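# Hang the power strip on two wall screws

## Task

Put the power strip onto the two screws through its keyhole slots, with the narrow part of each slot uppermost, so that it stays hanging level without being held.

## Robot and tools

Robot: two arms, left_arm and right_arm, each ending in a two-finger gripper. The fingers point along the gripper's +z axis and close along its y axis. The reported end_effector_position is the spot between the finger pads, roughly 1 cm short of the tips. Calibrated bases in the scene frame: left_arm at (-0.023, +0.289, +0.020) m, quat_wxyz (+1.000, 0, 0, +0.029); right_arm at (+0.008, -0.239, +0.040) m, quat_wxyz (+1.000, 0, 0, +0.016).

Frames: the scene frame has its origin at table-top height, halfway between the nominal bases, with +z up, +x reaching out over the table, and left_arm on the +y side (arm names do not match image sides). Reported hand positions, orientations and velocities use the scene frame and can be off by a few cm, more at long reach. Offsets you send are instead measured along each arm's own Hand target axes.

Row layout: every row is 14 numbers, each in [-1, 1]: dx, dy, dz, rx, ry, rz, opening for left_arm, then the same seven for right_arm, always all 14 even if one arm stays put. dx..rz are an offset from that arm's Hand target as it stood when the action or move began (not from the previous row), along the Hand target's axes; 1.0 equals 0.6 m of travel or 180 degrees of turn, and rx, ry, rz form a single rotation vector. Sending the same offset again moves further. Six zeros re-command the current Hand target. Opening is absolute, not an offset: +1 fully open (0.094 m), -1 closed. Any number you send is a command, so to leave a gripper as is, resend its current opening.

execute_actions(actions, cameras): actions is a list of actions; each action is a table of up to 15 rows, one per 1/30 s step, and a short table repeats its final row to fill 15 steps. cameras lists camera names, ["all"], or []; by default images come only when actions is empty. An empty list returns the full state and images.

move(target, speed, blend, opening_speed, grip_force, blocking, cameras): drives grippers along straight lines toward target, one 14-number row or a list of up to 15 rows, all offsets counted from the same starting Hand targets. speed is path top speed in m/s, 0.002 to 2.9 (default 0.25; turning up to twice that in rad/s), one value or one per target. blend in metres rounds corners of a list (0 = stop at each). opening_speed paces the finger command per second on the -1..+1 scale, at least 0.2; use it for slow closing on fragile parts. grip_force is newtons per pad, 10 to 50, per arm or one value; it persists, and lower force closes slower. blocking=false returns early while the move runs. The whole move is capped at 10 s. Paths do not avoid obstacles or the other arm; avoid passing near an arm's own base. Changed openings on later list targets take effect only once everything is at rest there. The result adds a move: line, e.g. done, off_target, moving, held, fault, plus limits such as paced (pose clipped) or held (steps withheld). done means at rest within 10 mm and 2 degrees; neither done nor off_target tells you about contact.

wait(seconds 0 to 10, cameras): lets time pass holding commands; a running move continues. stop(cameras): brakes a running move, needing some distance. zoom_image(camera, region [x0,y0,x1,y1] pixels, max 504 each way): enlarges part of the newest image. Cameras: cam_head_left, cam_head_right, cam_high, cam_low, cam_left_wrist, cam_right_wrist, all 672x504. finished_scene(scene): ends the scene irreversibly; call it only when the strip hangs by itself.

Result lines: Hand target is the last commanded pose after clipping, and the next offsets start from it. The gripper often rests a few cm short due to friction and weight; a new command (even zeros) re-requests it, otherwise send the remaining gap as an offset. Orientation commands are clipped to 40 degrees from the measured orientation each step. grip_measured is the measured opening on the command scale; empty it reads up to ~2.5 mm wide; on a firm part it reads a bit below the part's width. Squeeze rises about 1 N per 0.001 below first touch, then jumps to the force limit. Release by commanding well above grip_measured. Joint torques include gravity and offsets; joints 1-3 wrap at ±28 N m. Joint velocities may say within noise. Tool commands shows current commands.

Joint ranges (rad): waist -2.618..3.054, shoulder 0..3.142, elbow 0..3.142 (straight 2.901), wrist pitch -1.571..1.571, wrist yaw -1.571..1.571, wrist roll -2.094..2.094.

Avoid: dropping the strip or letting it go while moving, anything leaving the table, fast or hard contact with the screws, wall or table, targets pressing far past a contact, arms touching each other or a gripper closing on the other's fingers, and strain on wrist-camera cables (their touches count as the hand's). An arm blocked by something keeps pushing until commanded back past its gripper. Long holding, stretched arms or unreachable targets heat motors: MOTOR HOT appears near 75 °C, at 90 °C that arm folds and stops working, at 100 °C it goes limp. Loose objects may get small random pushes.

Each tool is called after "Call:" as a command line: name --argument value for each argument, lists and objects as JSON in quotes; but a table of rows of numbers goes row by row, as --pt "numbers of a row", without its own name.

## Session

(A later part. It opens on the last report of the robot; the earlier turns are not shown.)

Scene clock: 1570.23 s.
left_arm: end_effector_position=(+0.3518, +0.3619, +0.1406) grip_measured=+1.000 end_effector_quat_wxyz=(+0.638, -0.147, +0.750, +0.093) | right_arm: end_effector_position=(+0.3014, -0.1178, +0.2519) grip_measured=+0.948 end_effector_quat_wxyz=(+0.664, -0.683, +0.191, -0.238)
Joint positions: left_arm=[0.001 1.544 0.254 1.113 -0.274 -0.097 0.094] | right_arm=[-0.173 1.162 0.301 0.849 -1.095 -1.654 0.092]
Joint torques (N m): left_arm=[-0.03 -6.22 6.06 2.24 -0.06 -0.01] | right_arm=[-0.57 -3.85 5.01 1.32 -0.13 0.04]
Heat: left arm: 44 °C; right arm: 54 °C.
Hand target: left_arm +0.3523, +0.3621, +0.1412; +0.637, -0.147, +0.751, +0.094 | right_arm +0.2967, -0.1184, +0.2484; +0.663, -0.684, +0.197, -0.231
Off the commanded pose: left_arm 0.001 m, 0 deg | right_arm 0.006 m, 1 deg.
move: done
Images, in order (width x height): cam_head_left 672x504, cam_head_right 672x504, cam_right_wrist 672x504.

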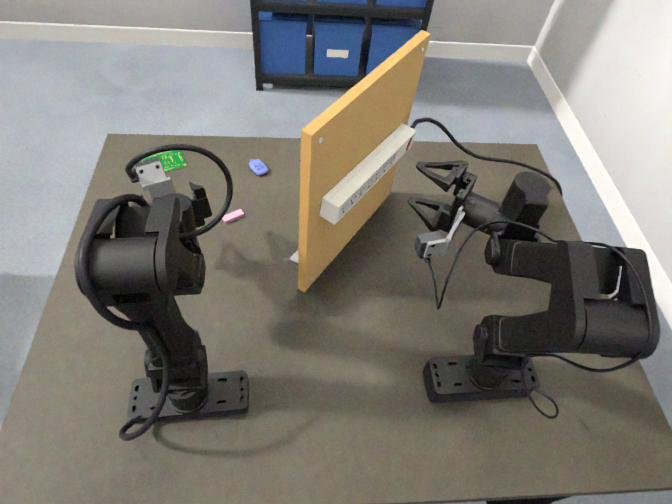

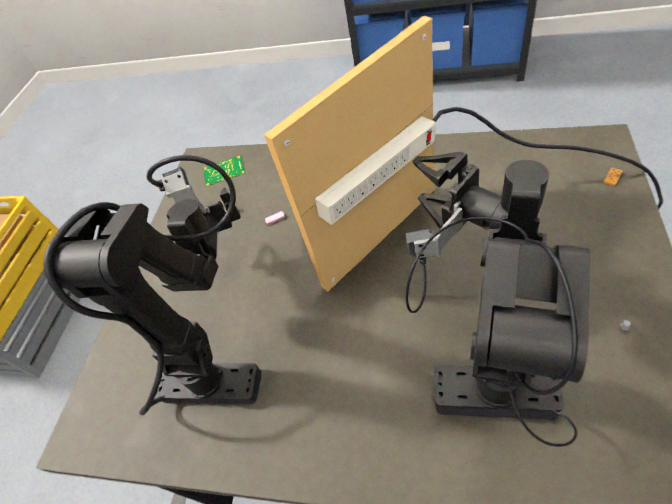

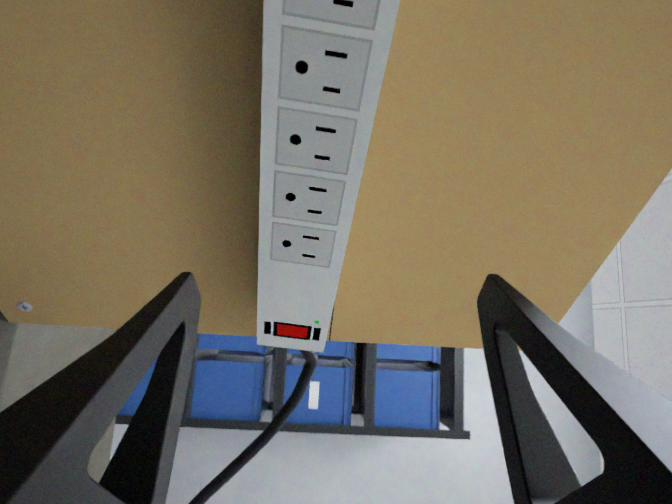

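Call:
move --target '[0,0,0,0,0,0,1,0.155,-0.03,-0.218,0,0.36,0,0.95]' --speed 0.2 --cameras '["cam_head_left", "cam_right_wrist"]'

Scene clock: 1606.00 s.
left_arm: end_effector_position=(+0.3518, +0.3619, +0.1406) grip_measured=+1.000 end_effector_quat_wxyz=(+0.638, -0.147, +0.750, +0.093) | right_arm: end_effector_position=(+0.2956, -0.2787, +0.2739) grip_measured=+0.948 end_effector_quat_wxyz=(+0.451, -0.457, +0.518, -0.565)
Joint positions: left_arm=[0.001 1.544 0.254 1.113 -0.274 -0.097 0.094] | right_arm=[-0.119 0.504 0.17 0.38 0.087 -1.623 0.092]
Joint torques (N m): left_arm=[-0.05 -6.22 6.06 2.24 -0.07 -0.01] | right_arm=[0.57 1.44 7.51 1.83 0.06 0.11]
Heat: left arm: 44 °C; right arm: 51 °C.
Hand target: left_arm +0.3523, +0.3621, +0.1412; +0.637, -0.147, +0.751, +0.094 | right_arm +0.2965, -0.2779, +0.2733; +0.455, -0.454, +0.522, -0.561
Off the commanded pose: left_arm 0.001 m, 0 deg | right_arm 0.001 m, 1 deg.
move: done
Images, in order (width x height): cam_head_left 672x504, cam_right_wrist 672x504.

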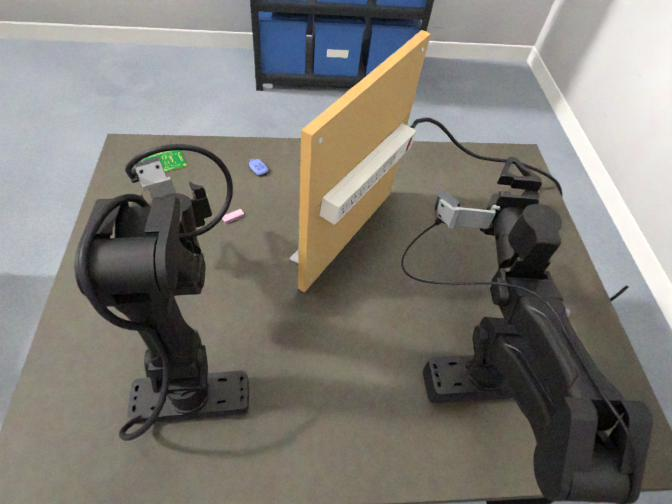

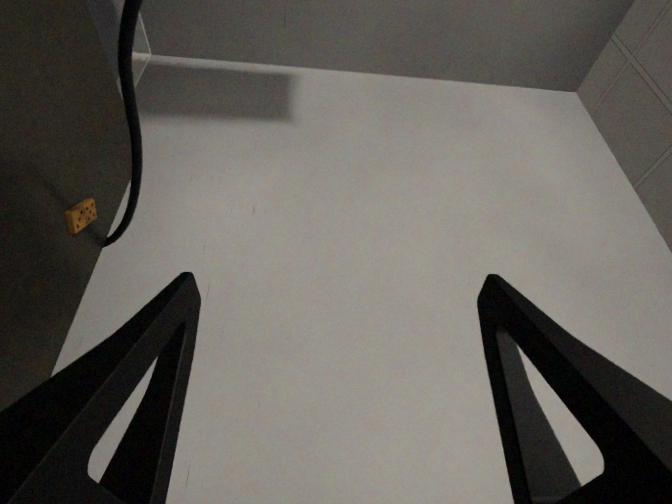

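Call:
move --target '[0,0,0,0,0,0,1,0.129,0.014,0.2255,-0.45,0,0,0.95]' --speed 0.2 --cameras '["cam_head_left", "cam_head_right", "cam_right_wrist", "cam_high"]'

Scene clock: 1616.63 s.
left_arm: end_effector_position=(+0.3518, +0.3619, +0.1406) grip_measured=+1.000 end_effector_quat_wxyz=(+0.638, -0.147, +0.750, +0.093) | right_arm: end_effector_position=(+0.4146, -0.3743, +0.2756) grip_measured=+0.948 end_effector_quat_wxyz=(+0.073, -0.638, +0.757, -0.123)
Joint positions: left_arm=[0.001 1.544 0.254 1.113 -0.274 -0.097 0.094] | right_arm=[-0.354 2.026 2.283 -1.541 0.004 -1.724 0.092]
Joint torques (N m): left_arm=[-0.03 -6.22 6.06 2.23 -0.06 -0.01] | right_arm=[-0.59 -7.08 8.02 0.56 -0.03 -0.04]
Heat: left arm: 44 °C; right arm: 53 °C.
Hand target: left_arm +0.3523, +0.3621, +0.1412; +0.637, -0.147, +0.751, +0.094 | right_arm +0.4164, -0.3779, +0.2734; +0.051, -0.640, +0.761, -0.088
Off the commanded pose: left_arm 0.001 m, 0 deg | right_arm 0.004 m, 5 deg.
joint sent to its limit (right arm) — joint 4 (wrist pitch), lower limit. The joint targets are off in orientation, not in position.
move: off_target (right_arm)
Images, in order (width x height): cam_head_left 672x504, cam_head_right 672x504, cam_high 672x504, cam_right_wrist 672x504.

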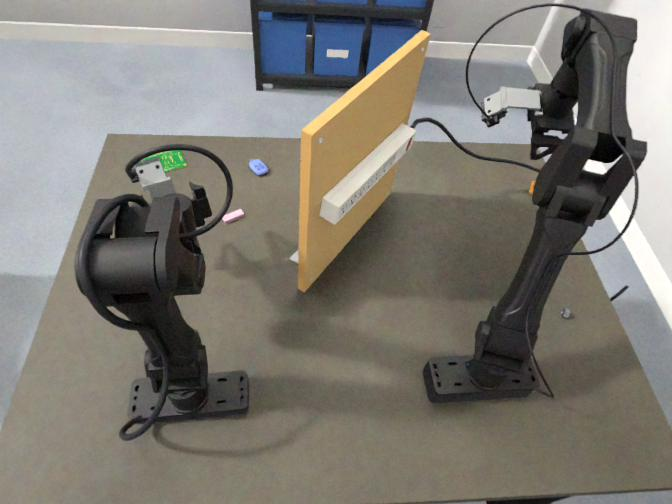

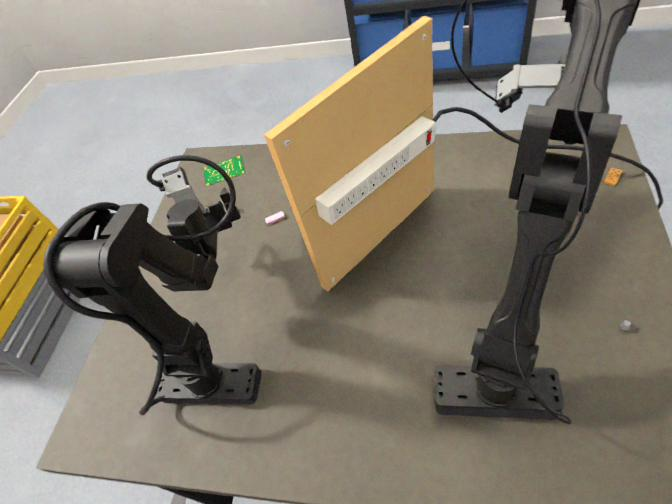

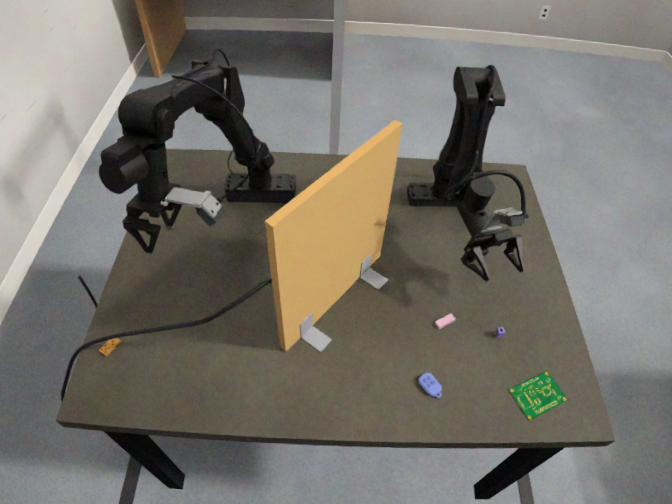

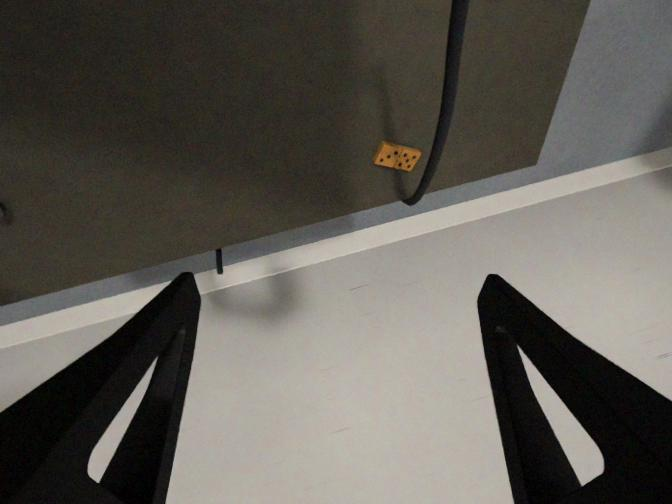

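Call:
move --target '[0,0,0,0,0,0,1,0.081,-0.195,0.19,0,0,0,0.95]' --speed 0.15 --cameras '["cam_head_right", "cam_right_wrist", "cam_high"]'

Scene clock: 1644.27 s.
left_arm: end_effector_position=(+0.3518, +0.3619, +0.1406) grip_measured=+1.000 end_effector_quat_wxyz=(+0.638, -0.147, +0.750, +0.093) | right_arm: end_effector_position=(+0.5375, -0.4498, +0.1924) grip_measured=+0.948 end_effector_quat_wxyz=(+0.099, -0.628, +0.748, -0.191)
Joint positions: left_arm=[0.001 1.544 0.254 1.113 -0.274 -0.097 0.094] | right_arm=[-0.411 2.578 2.835 -1.395 0.005 -1.779 0.092]
Joint torques (N m): left_arm=[-0.05 -6.22 6.08 2.24 -0.07 -0.01] | right_arm=[-0.53 -10.48 8.4 0.96 -0.15 -0.05]
Heat: left arm: 44 °C; right arm: 56 °C.
Hand target: left_arm +0.3523, +0.3621, +0.1412; +0.637, -0.147, +0.751, +0.094 | right_arm +0.5425, -0.4528, +0.1867; +0.051, -0.640, +0.761, -0.088
Off the commanded pose: left_arm 0.001 m, 0 deg | right_arm 0.008 m, 13 deg.
elbow stopped short (right arm): the move would have taken joint 3 (elbow) straighter than the controller allows.
move: off_target (right_arm)
Images, in order (width x height): cam_head_right 672x504, cam_high 672x504, cam_right_wrist 672x504.

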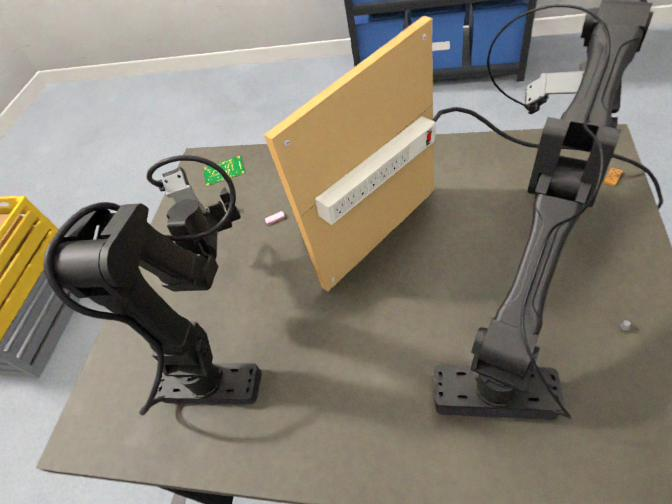

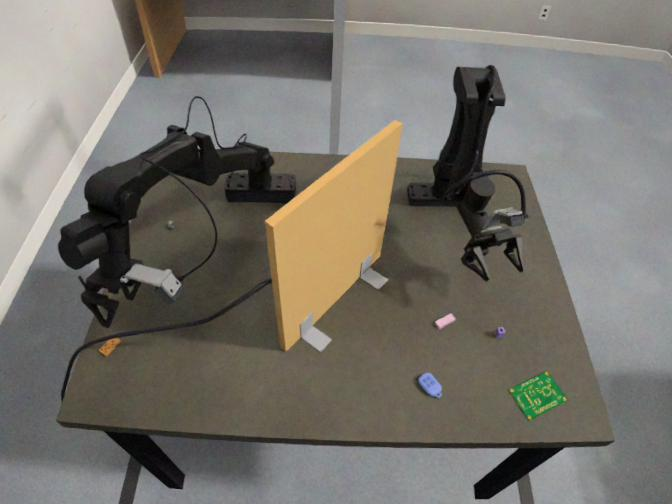

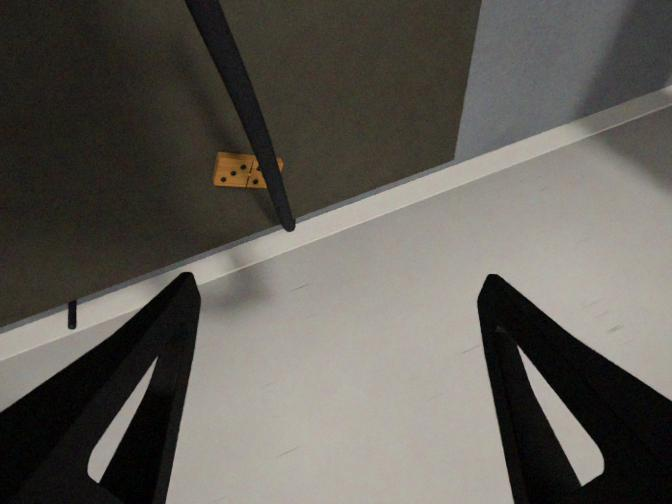

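Call:
move --target '[0,0,0,0,0,0,1,-0.005,0.018,0.10,0.05,0,0,0.95]' --speed 0.1 --cameras '["cam_head_right", "cam_right_wrist", "cam_high"]'

Scene clock: 1656.93 s.
left_arm: end_effector_position=(+0.3518, +0.3619, +0.1406) grip_measured=+1.000 end_effector_quat_wxyz=(+0.638, -0.147, +0.750, +0.093) | right_arm: end_effector_position=(+0.5466, -0.4517, +0.1408) grip_measured=+0.948 end_effector_quat_wxyz=(+0.103, -0.633, +0.750, -0.163)
Joint positions: left_arm=[0.001 1.544 0.254 1.113 -0.274 -0.097 0.094] | right_arm=[-0.419 2.578 2.632 -1.239 -0.03 -1.784 0.092]
Joint torques (N m): left_arm=[-0.02 -6.23 6.06 2.23 -0.06 -0.01] | right_arm=[-0.55 -11.78 5.15 0.88 -0.18 -0.02]
Heat: left arm: 44 °C; right arm: 56 °C.
Hand target: left_arm +0.3523, +0.3621, +0.1412; +0.637, -0.147, +0.751, +0.094 | right_arm +0.5440, -0.4523, +0.1257; +0.101, -0.634, +0.752, -0.147
Off the commanded pose: left_arm 0.001 m, 0 deg | right_arm 0.015 m, 2 deg.
move: off_target (right_arm)
Images, in order (width x height): cam_head_right 672x504, cam_high 672x504, cam_right_wrist 672x504.

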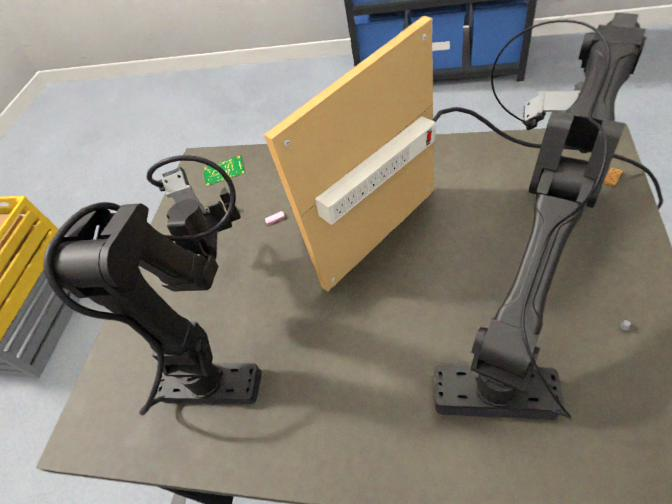

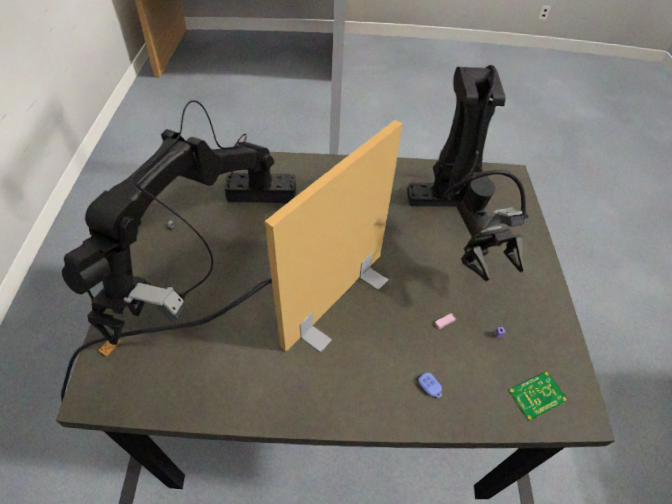

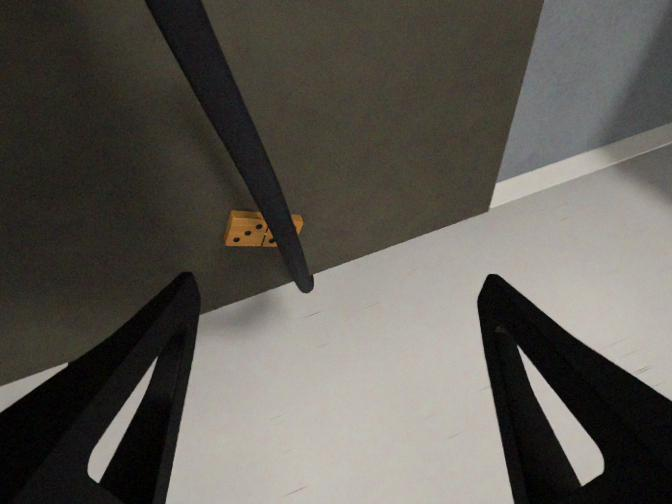

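Call:
move --target '[0,0,0,0,0,0,1,-0.0055,0.012,0.028,0,-0.1,0,0.95]' --speed 0.1 --cameras '["cam_right_wrist", "cam_high"]'

Scene clock: 1678.00 s.
left_arm: end_effector_position=(+0.3518, +0.3619, +0.1406) grip_measured=+1.000 end_effector_quat_wxyz=(+0.638, -0.147, +0.750, +0.093) | right_arm: end_effector_position=(+0.5440, -0.4505, +0.1193) grip_measured=+0.948 end_effector_quat_wxyz=(+0.219, -0.647, +0.726, -0.075)
Joint positions: left_arm=[0.001 1.544 0.254 1.113 -0.274 -0.097 0.094] | right_arm=[-0.519 2.731 2.829 -1.36 -0.357 -1.887 0.092]
Joint torques (N m): left_arm=[-0.03 -6.23 6.06 2.23 -0.07 -0.01] | right_arm=[-0.35 -10.48 8.59 0.55 -0.43 -0.02]
Heat: left arm: 44 °C; right arm: 53 °C.
Hand target: left_arm +0.3523, +0.3621, +0.1412; +0.637, -0.147, +0.751, +0.094 | right_arm +0.5436, -0.4495, +0.1073; +0.217, -0.650, +0.727, -0.046
Off the commanded pose: left_arm 0.001 m, 0 deg | right_arm 0.012 m, 3 deg.
move: off_target (right_arm)
Images, in order (width x height): cam_high 672x504, cam_right_wrist 672x504.

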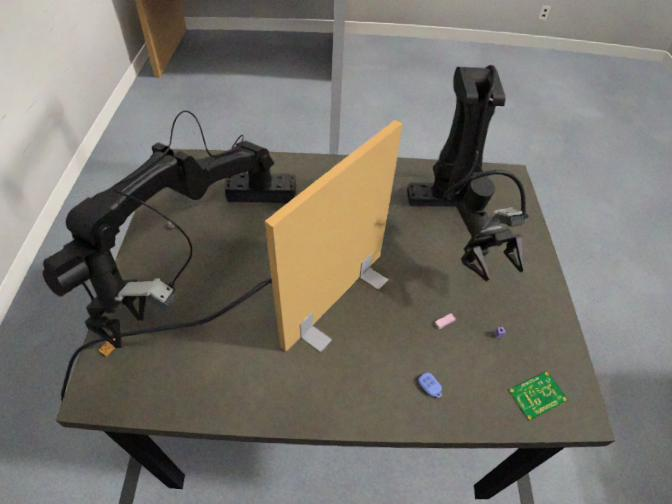

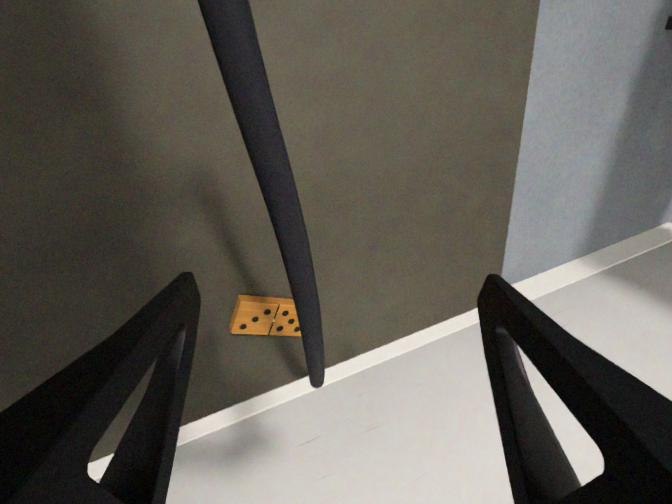

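Call:
move --target '[0,0,0,0,0,0,1,0.0137,0.0186,0.048,0,0,0,0.95]' --speed 0.1 --cameras '["cam_right_wrist", "cam_head_left"]'

Scene clock: 1685.40 s.
left_arm: end_effector_position=(+0.3518, +0.3619, +0.1406) grip_measured=+1.000 end_effector_quat_wxyz=(+0.638, -0.147, +0.750, +0.093) | right_arm: end_effector_position=(+0.5472, -0.4520, +0.0960) grip_measured=+0.948 end_effector_quat_wxyz=(+0.217, -0.651, +0.724, -0.070)
Joint positions: left_arm=[0.001 1.544 0.254 1.113 -0.274 -0.097 0.094] | right_arm=[-0.519 2.731 2.737 -1.281 -0.358 -1.9 0.092]
Joint torques (N m): left_arm=[-0.03 -6.2 6.06 2.24 -0.06 -0.01] | right_arm=[-0.35 -11.4 5.09 0.73 -0.42 -0.03]
Heat: left arm: 44 °C; right arm: 54 °C.
Hand target: left_arm +0.3523, +0.3621, +0.1412; +0.637, -0.147, +0.751, +0.094 | right_arm +0.5437, -0.4495, +0.0754; +0.217, -0.650, +0.727, -0.046
Off the commanded pose: left_arm 0.001 m, 0 deg | right_arm 0.021 m, 3 deg.
move: off_target (right_arm)
Images, in order (width x height): cam_head_left 672x504, cam_right_wrist 672x504.

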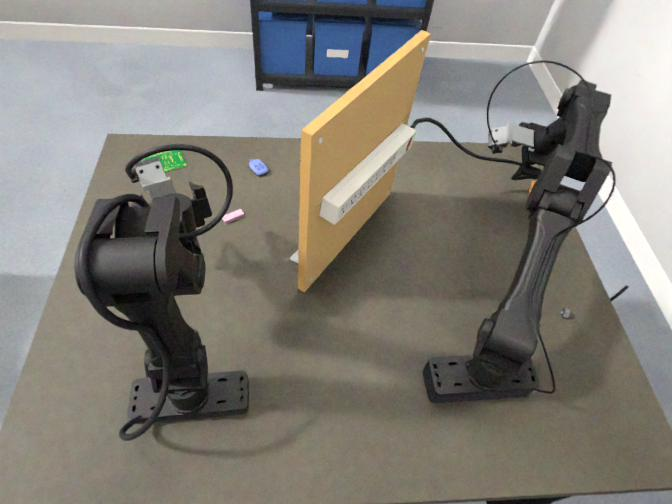

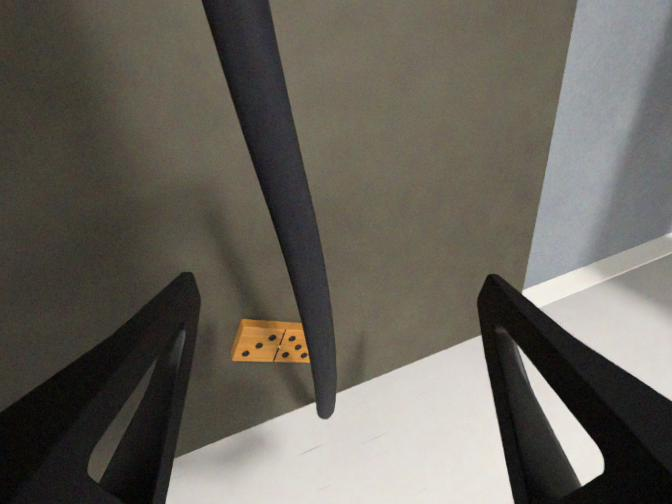

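Call:
move --target '[0,0,0,0,0,0,1,0.009,0.008,0.034,0,0,0,0.95]' --speed 0.1 --cameras '["cam_right_wrist"]'

Scene clock: 1688.77 s.
left_arm: end_effector_position=(+0.3518, +0.3619, +0.1406) grip_measured=+1.000 end_effector_quat_wxyz=(+0.638, -0.147, +0.750, +0.093) | right_arm: end_effector_position=(+0.5502, -0.4535, +0.0701) grip_measured=+0.948 end_effector_quat_wxyz=(+0.216, -0.651, +0.724, -0.066)
Joint positions: left_arm=[0.001 1.544 0.254 1.113 -0.274 -0.097 0.094] | right_arm=[-0.519 2.731 2.634 -1.186 -0.358 -1.9 0.092]
Joint torques (N m): left_arm=[-0.05 -6.22 6.08 2.24 -0.07 -0.01] | right_arm=[-0.24 -12.16 5.19 0.67 -0.42 0.01]
Heat: left arm: 44 °C; right arm: 53 °C.
Hand target: left_arm +0.3523, +0.3621, +0.1412; +0.637, -0.147, +0.751, +0.094 | right_arm +0.5466, -0.4496, +0.0540; +0.217, -0.650, +0.727, -0.046
Off the commanded pose: left_arm 0.001 m, 0 deg | right_arm 0.017 m, 2 deg.
move: off_target (right_arm)
Images, in order (width x height): cam_right_wrist 672x504.

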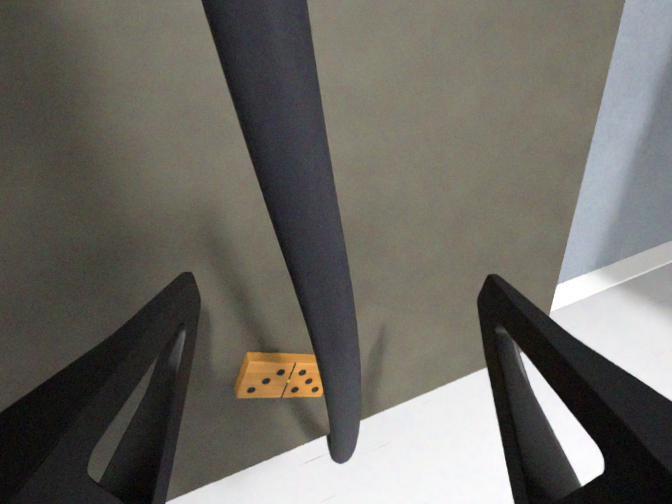

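Call:
move --target '[0,0,0,0,0,0,1,0,0,0,0,0,0,-0.85]' --speed 0.1 --opening_speed 0.4 --grip_force 25 --cameras '["cam_right_wrist", "cam_head_left", "cam_high"]'

Call:
zoom_image --camera "cam_head_left" --region '[310, 110, 440, 240]'

Scene clock: 1703.07 s.
left_arm: end_effector_position=(+0.3518, +0.3619, +0.1406) grip_measured=+1.000 end_effector_quat_wxyz=(+0.638, -0.147, +0.750, +0.093) | right_arm: end_effector_position=(+0.5508, -0.4538, +0.0703) grip_measured=-0.844 end_effector_quat_wxyz=(+0.216, -0.651, +0.724, -0.067)
Joint positions: left_arm=[0.001 1.544 0.254 1.113 -0.274 -0.097 0.094] | right_arm=[-0.519 2.731 2.634 -1.183 -0.358 -1.9 0.007]
Joint torques (N m): left_arm=[-0.05 -6.22 6.06 2.24 -0.06 -0.01] | right_arm=[-0.18 -12.15 5.15 0.72 -0.41 0.02]
Heat: left arm: 44 °C; right arm: 52 °C.
Hand target: left_arm +0.3523, +0.3621, +0.1412; +0.637, -0.147, +0.751, +0.094 | right_arm +0.5465, -0.4496, +0.0540; +0.217, -0.650, +0.727, -0.046
Off the commanded pose: left_arm 0.001 m, 0 deg | right_arm 0.017 m, 2 deg.
grip_force (N): 25, 25
move: off_target (right_arm)
Images, in order (width x height): cam_head_left 672x504, cam_high 672x504, cam_right_wrist 672x504.

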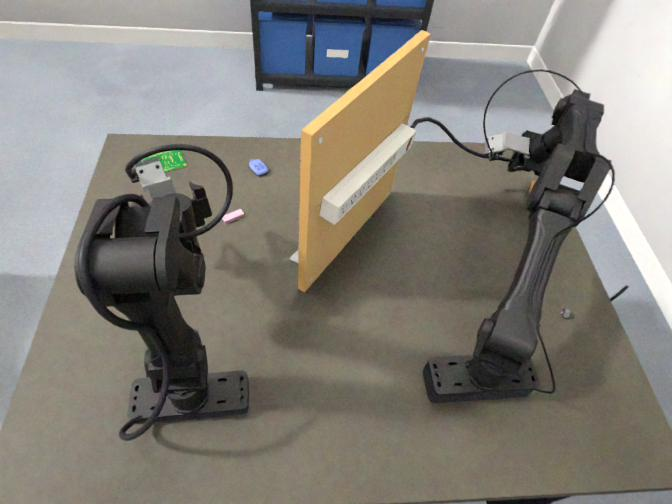

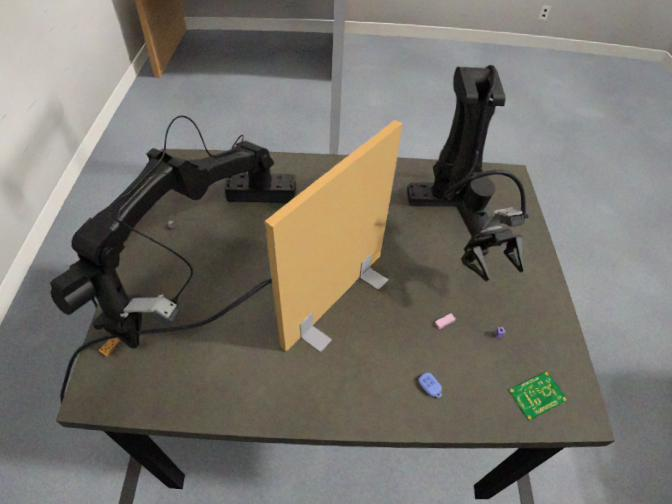

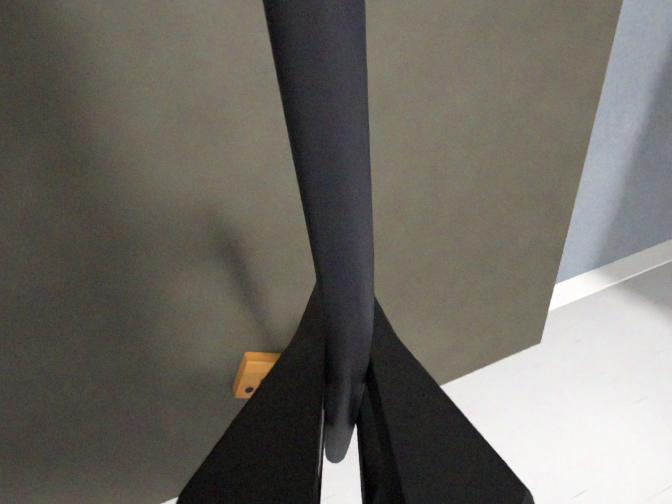

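Scaled by 3.877.

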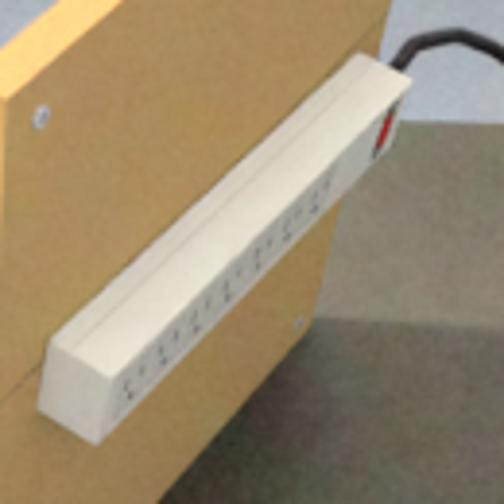

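Call:
move --target '[0,0,0,0,0,0,1,0,0,0,0,0,0,-1]' --speed 0.1 --opening_speed 0.4 --cameras '["cam_right_wrist"]'

Scene clock: 1706.40 s.
left_arm: end_effector_position=(+0.3518, +0.3619, +0.1406) grip_measured=+1.000 end_effector_quat_wxyz=(+0.638, -0.147, +0.750, +0.093) | right_arm: end_effector_position=(+0.5508, -0.4539, +0.0703) grip_measured=-0.852 end_effector_quat_wxyz=(+0.216, -0.651, +0.724, -0.068)
Joint positions: left_arm=[0.001 1.544 0.254 1.113 -0.274 -0.097 0.094] | right_arm=[-0.519 2.731 2.634 -1.182 -0.358 -1.9 0.007]
Joint torques (N m): left_arm=[-0.03 -6.22 6.08 2.24 -0.06 0] | right_arm=[-0.14 -12.18 5.19 0.68 -0.41 0]
Heat: left arm: 44 °C; right arm: 51 °C.
Hand target: left_arm +0.3523, +0.3621, +0.1412; +0.637, -0.147, +0.751, +0.094 | right_arm +0.5466, -0.4496, +0.0540; +0.217, -0.650, +0.727, -0.046
Off the commanded pose: left_arm 0.001 m, 0 deg | right_arm 0.017 m, 2 deg.
grip_force (N): 25, 25
move: off_target (right_arm)
Images, in order (width x height): cam_right_wrist 672x504.

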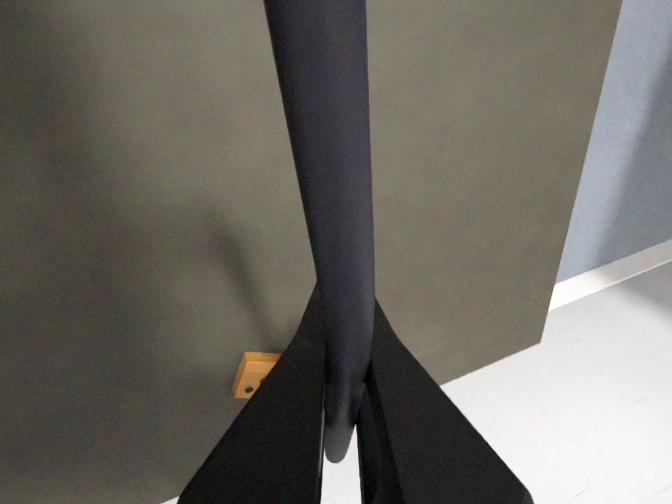

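Call:
move --target '[0,0,0,0,0,0,1,-0.092,0.021,0.025,0,0,0,-1]' --speed 0.06 --cameras '["cam_right_wrist", "cam_head_left", "cam_high"]'

Call:
zoom_image --camera "cam_head_left" --region '[310, 110, 440, 240]'

Scene clock: 1714.00 s.
left_arm: end_effector_position=(+0.3518, +0.3619, +0.1406) grip_measured=+1.000 end_effector_quat_wxyz=(+0.638, -0.147, +0.750, +0.093) | right_arm: end_effector_position=(+0.5423, -0.4037, +0.0239) grip_measured=-0.852 end_effector_quat_wxyz=(+0.199, -0.650, +0.732, -0.045)
Joint positions: left_arm=[0.001 1.544 0.254 1.113 -0.274 -0.097 0.094] | right_arm=[-0.434 2.587 2.186 -0.907 -0.319 -1.812 0.007]
Joint torques (N m): left_arm=[-0.03 -6.22 6.08 2.23 -0.06 -0.01] | right_arm=[0.9 -18.17 4.98 0.52 -0.55 0.13]
Heat: left arm: 44 °C; right arm: 51 °C.
Hand target: left_arm +0.3523, +0.3621, +0.1412; +0.637, -0.147, +0.751, +0.094 | right_arm +0.5439, -0.3913, +0.0501; +0.217, -0.650, +0.727, -0.046
Off the commanded pose: left_arm 0.001 m, 0 deg | right_arm 0.029 m, 2 deg.
grip_force (N): 25, 25
move: off_target (right_arm)
Images, in order (width x height): cam_head_left 672x504, cam_high 672x504, cam_right_wrist 672x504.

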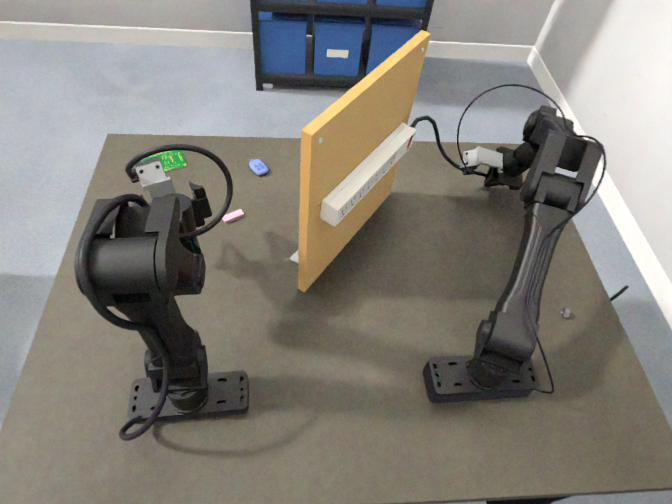

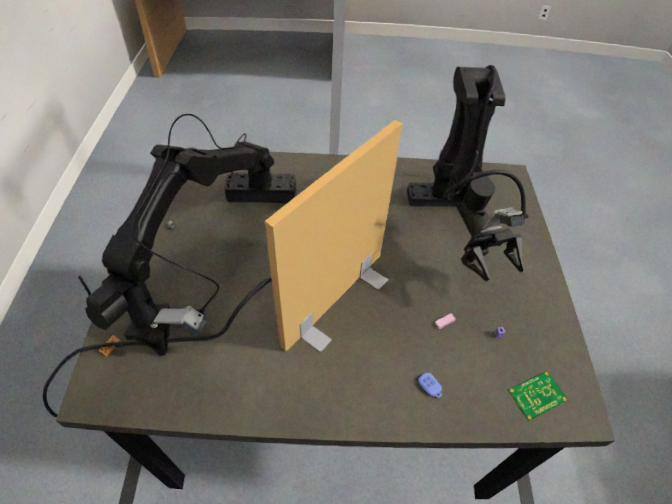

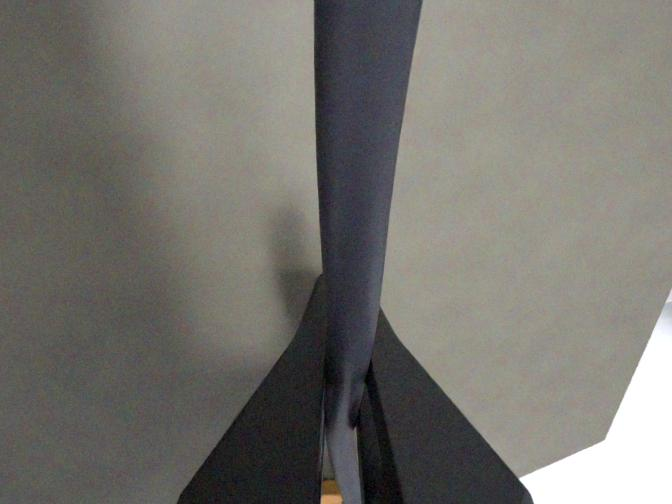

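Scaled by 3.877.

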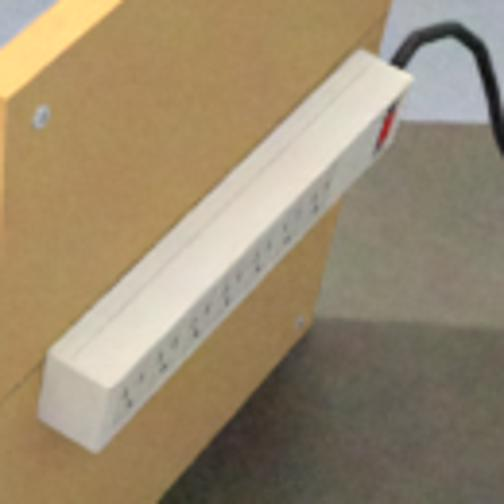

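Call:
move --target '[0,0,0,0,0,0,1,-0.093,-0.033,-0.007,0,0,0,-1]' --speed 0.06 --cameras '["cam_right_wrist", "cam_head_left", "cam_high"]'

Call:
zoom_image --camera "cam_head_left" --region '[310, 110, 440, 240]'

Scene clock: 1720.00 s.
left_arm: end_effector_position=(+0.3518, +0.3619, +0.1406) grip_measured=+1.000 end_effector_quat_wxyz=(+0.638, -0.147, +0.750, +0.093) | right_arm: end_effector_position=(+0.5536, -0.3576, +0.0294) grip_measured=-0.852 end_effector_quat_wxyz=(+0.184, -0.646, +0.740, -0.038)
Joint positions: left_arm=[0.001 1.544 0.254 1.113 -0.274 -0.097 0.094] | right_arm=[-0.335 2.575 2.194 -0.926 -0.272 -1.702 0.007]
Joint torques (N m): left_arm=[-0.03 -6.22 6.06 2.24 -0.07 -0.01] | right_arm=[1.54 -18.67 8.84 0.27 -0.67 0.14]
Heat: left arm: 44 °C; right arm: 51 °C.
Hand target: left_arm +0.3523, +0.3621, +0.1412; +0.637, -0.147, +0.751, +0.094 | right_arm +0.5641, -0.3412, +0.0751; +0.217, -0.650, +0.727, -0.046
Off the commanded pose: left_arm 0.001 m, 0 deg | right_arm 0.050 m, 4 deg.
grip_force (N): 25, 25
move: off_target (right_arm)
Images, in order (width x height): cam_head_left 672x504, cam_high 672x504, cam_right_wrist 672x504.

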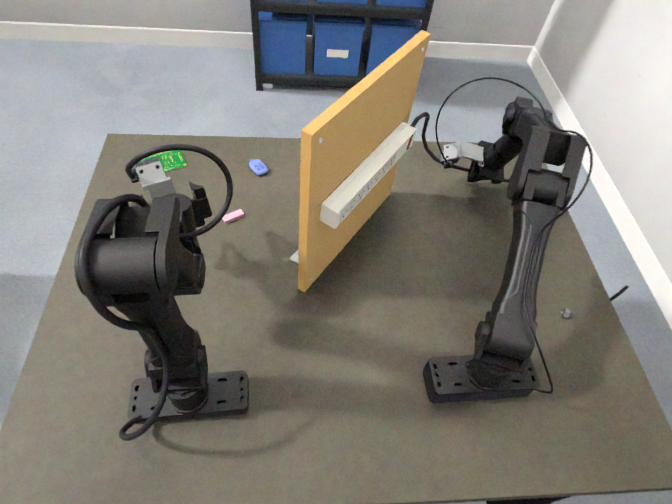

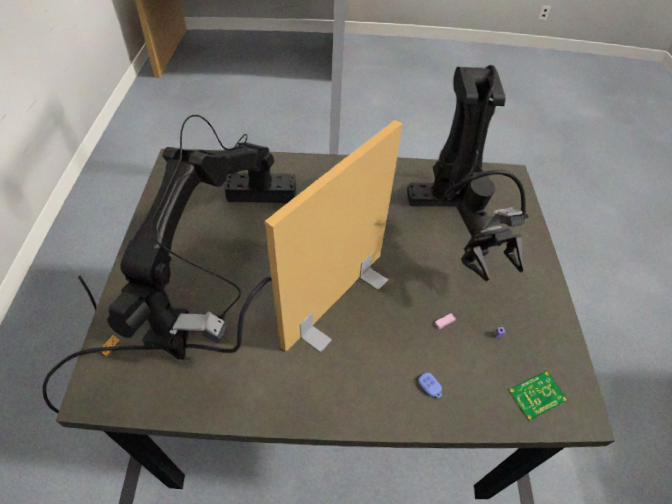

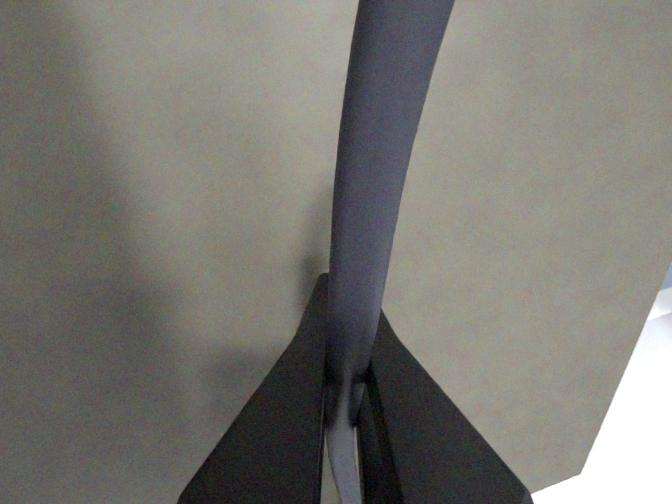

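Scaled by 3.877.

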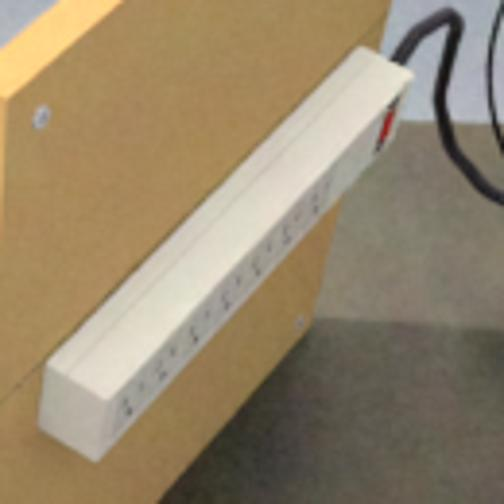

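Call:
move --target '[0,0,0,0,0,0,1,0,0,0,0,0,0,0.2]' --speed 0.06 --opening_speed 0.5 --cameras '["cam_right_wrist", "cam_head_left", "cam_high"]'

Call:
zoom_image --camera "cam_head_left" --region '[310, 110, 440, 240]'

Scene clock: 1732.07 s.
left_arm: end_effector_position=(+0.3518, +0.3619, +0.1406) grip_measured=+1.000 end_effector_quat_wxyz=(+0.638, -0.147, +0.750, +0.093) | right_arm: end_effector_position=(+0.5523, -0.3488, +0.0345) grip_measured=+0.198 end_effector_quat_wxyz=(+0.192, -0.646, +0.738, -0.026)
Joint positions: left_arm=[0.001 1.544 0.254 1.113 -0.274 -0.097 0.094] | right_arm=[-0.328 2.565 2.194 -0.945 -0.297 -1.696 0.056]
Joint torques (N m): left_arm=[-0.05 -6.22 6.06 2.24 -0.06 0] | right_arm=[1.01 -17.98 8.9 0.45 -0.39 0.04]
Heat: left arm: 44 °C; right arm: 55 °C.
Hand target: left_arm +0.3523, +0.3621, +0.1412; +0.637, -0.147, +0.751, +0.094 | right_arm +0.5640, -0.3413, +0.0750; +0.217, -0.650, +0.727, -0.046
Off the commanded pose: left_arm 0.001 m, 0 deg | right_arm 0.043 m, 4 deg.
grip_force (N): 25, 25
move: off_target (right_arm)
Images, in order (width x height): cam_head_left 672x504, cam_high 672x504, cam_right_wrist 672x504.

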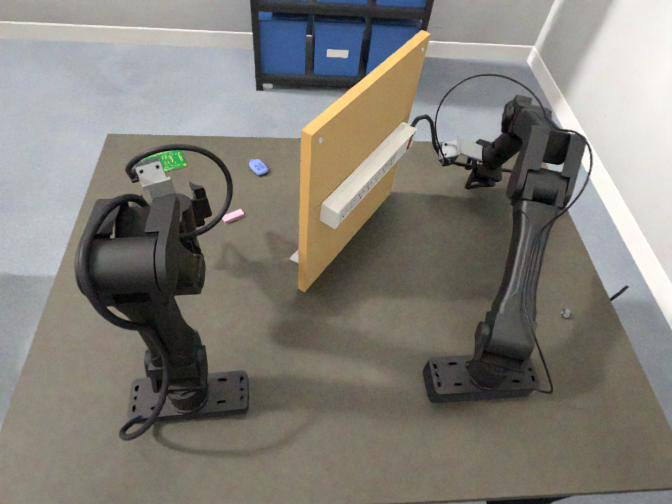

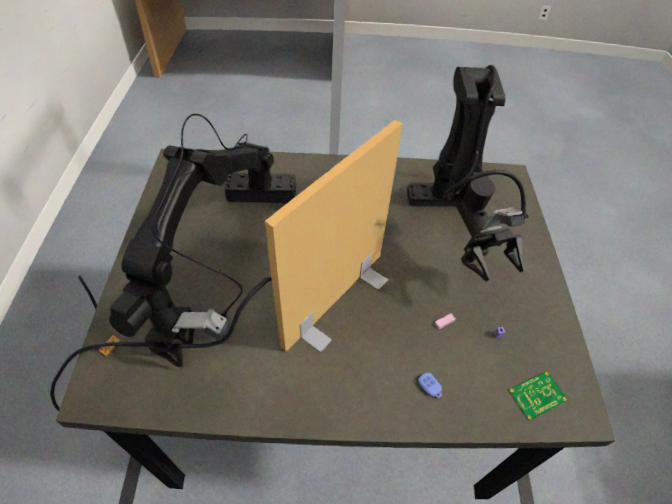

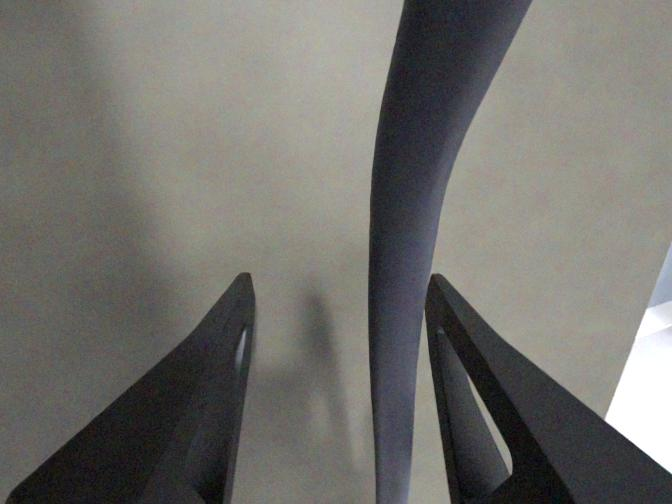

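Scaled by 3.877.

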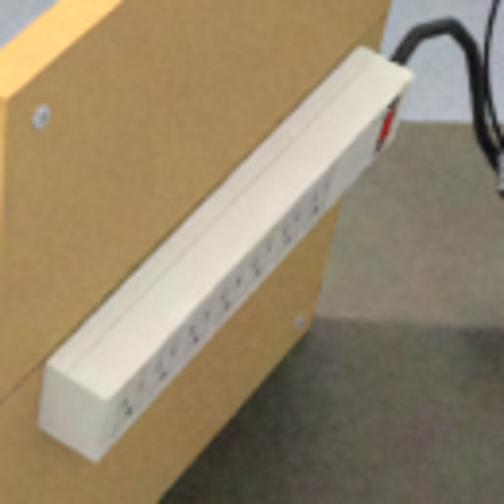

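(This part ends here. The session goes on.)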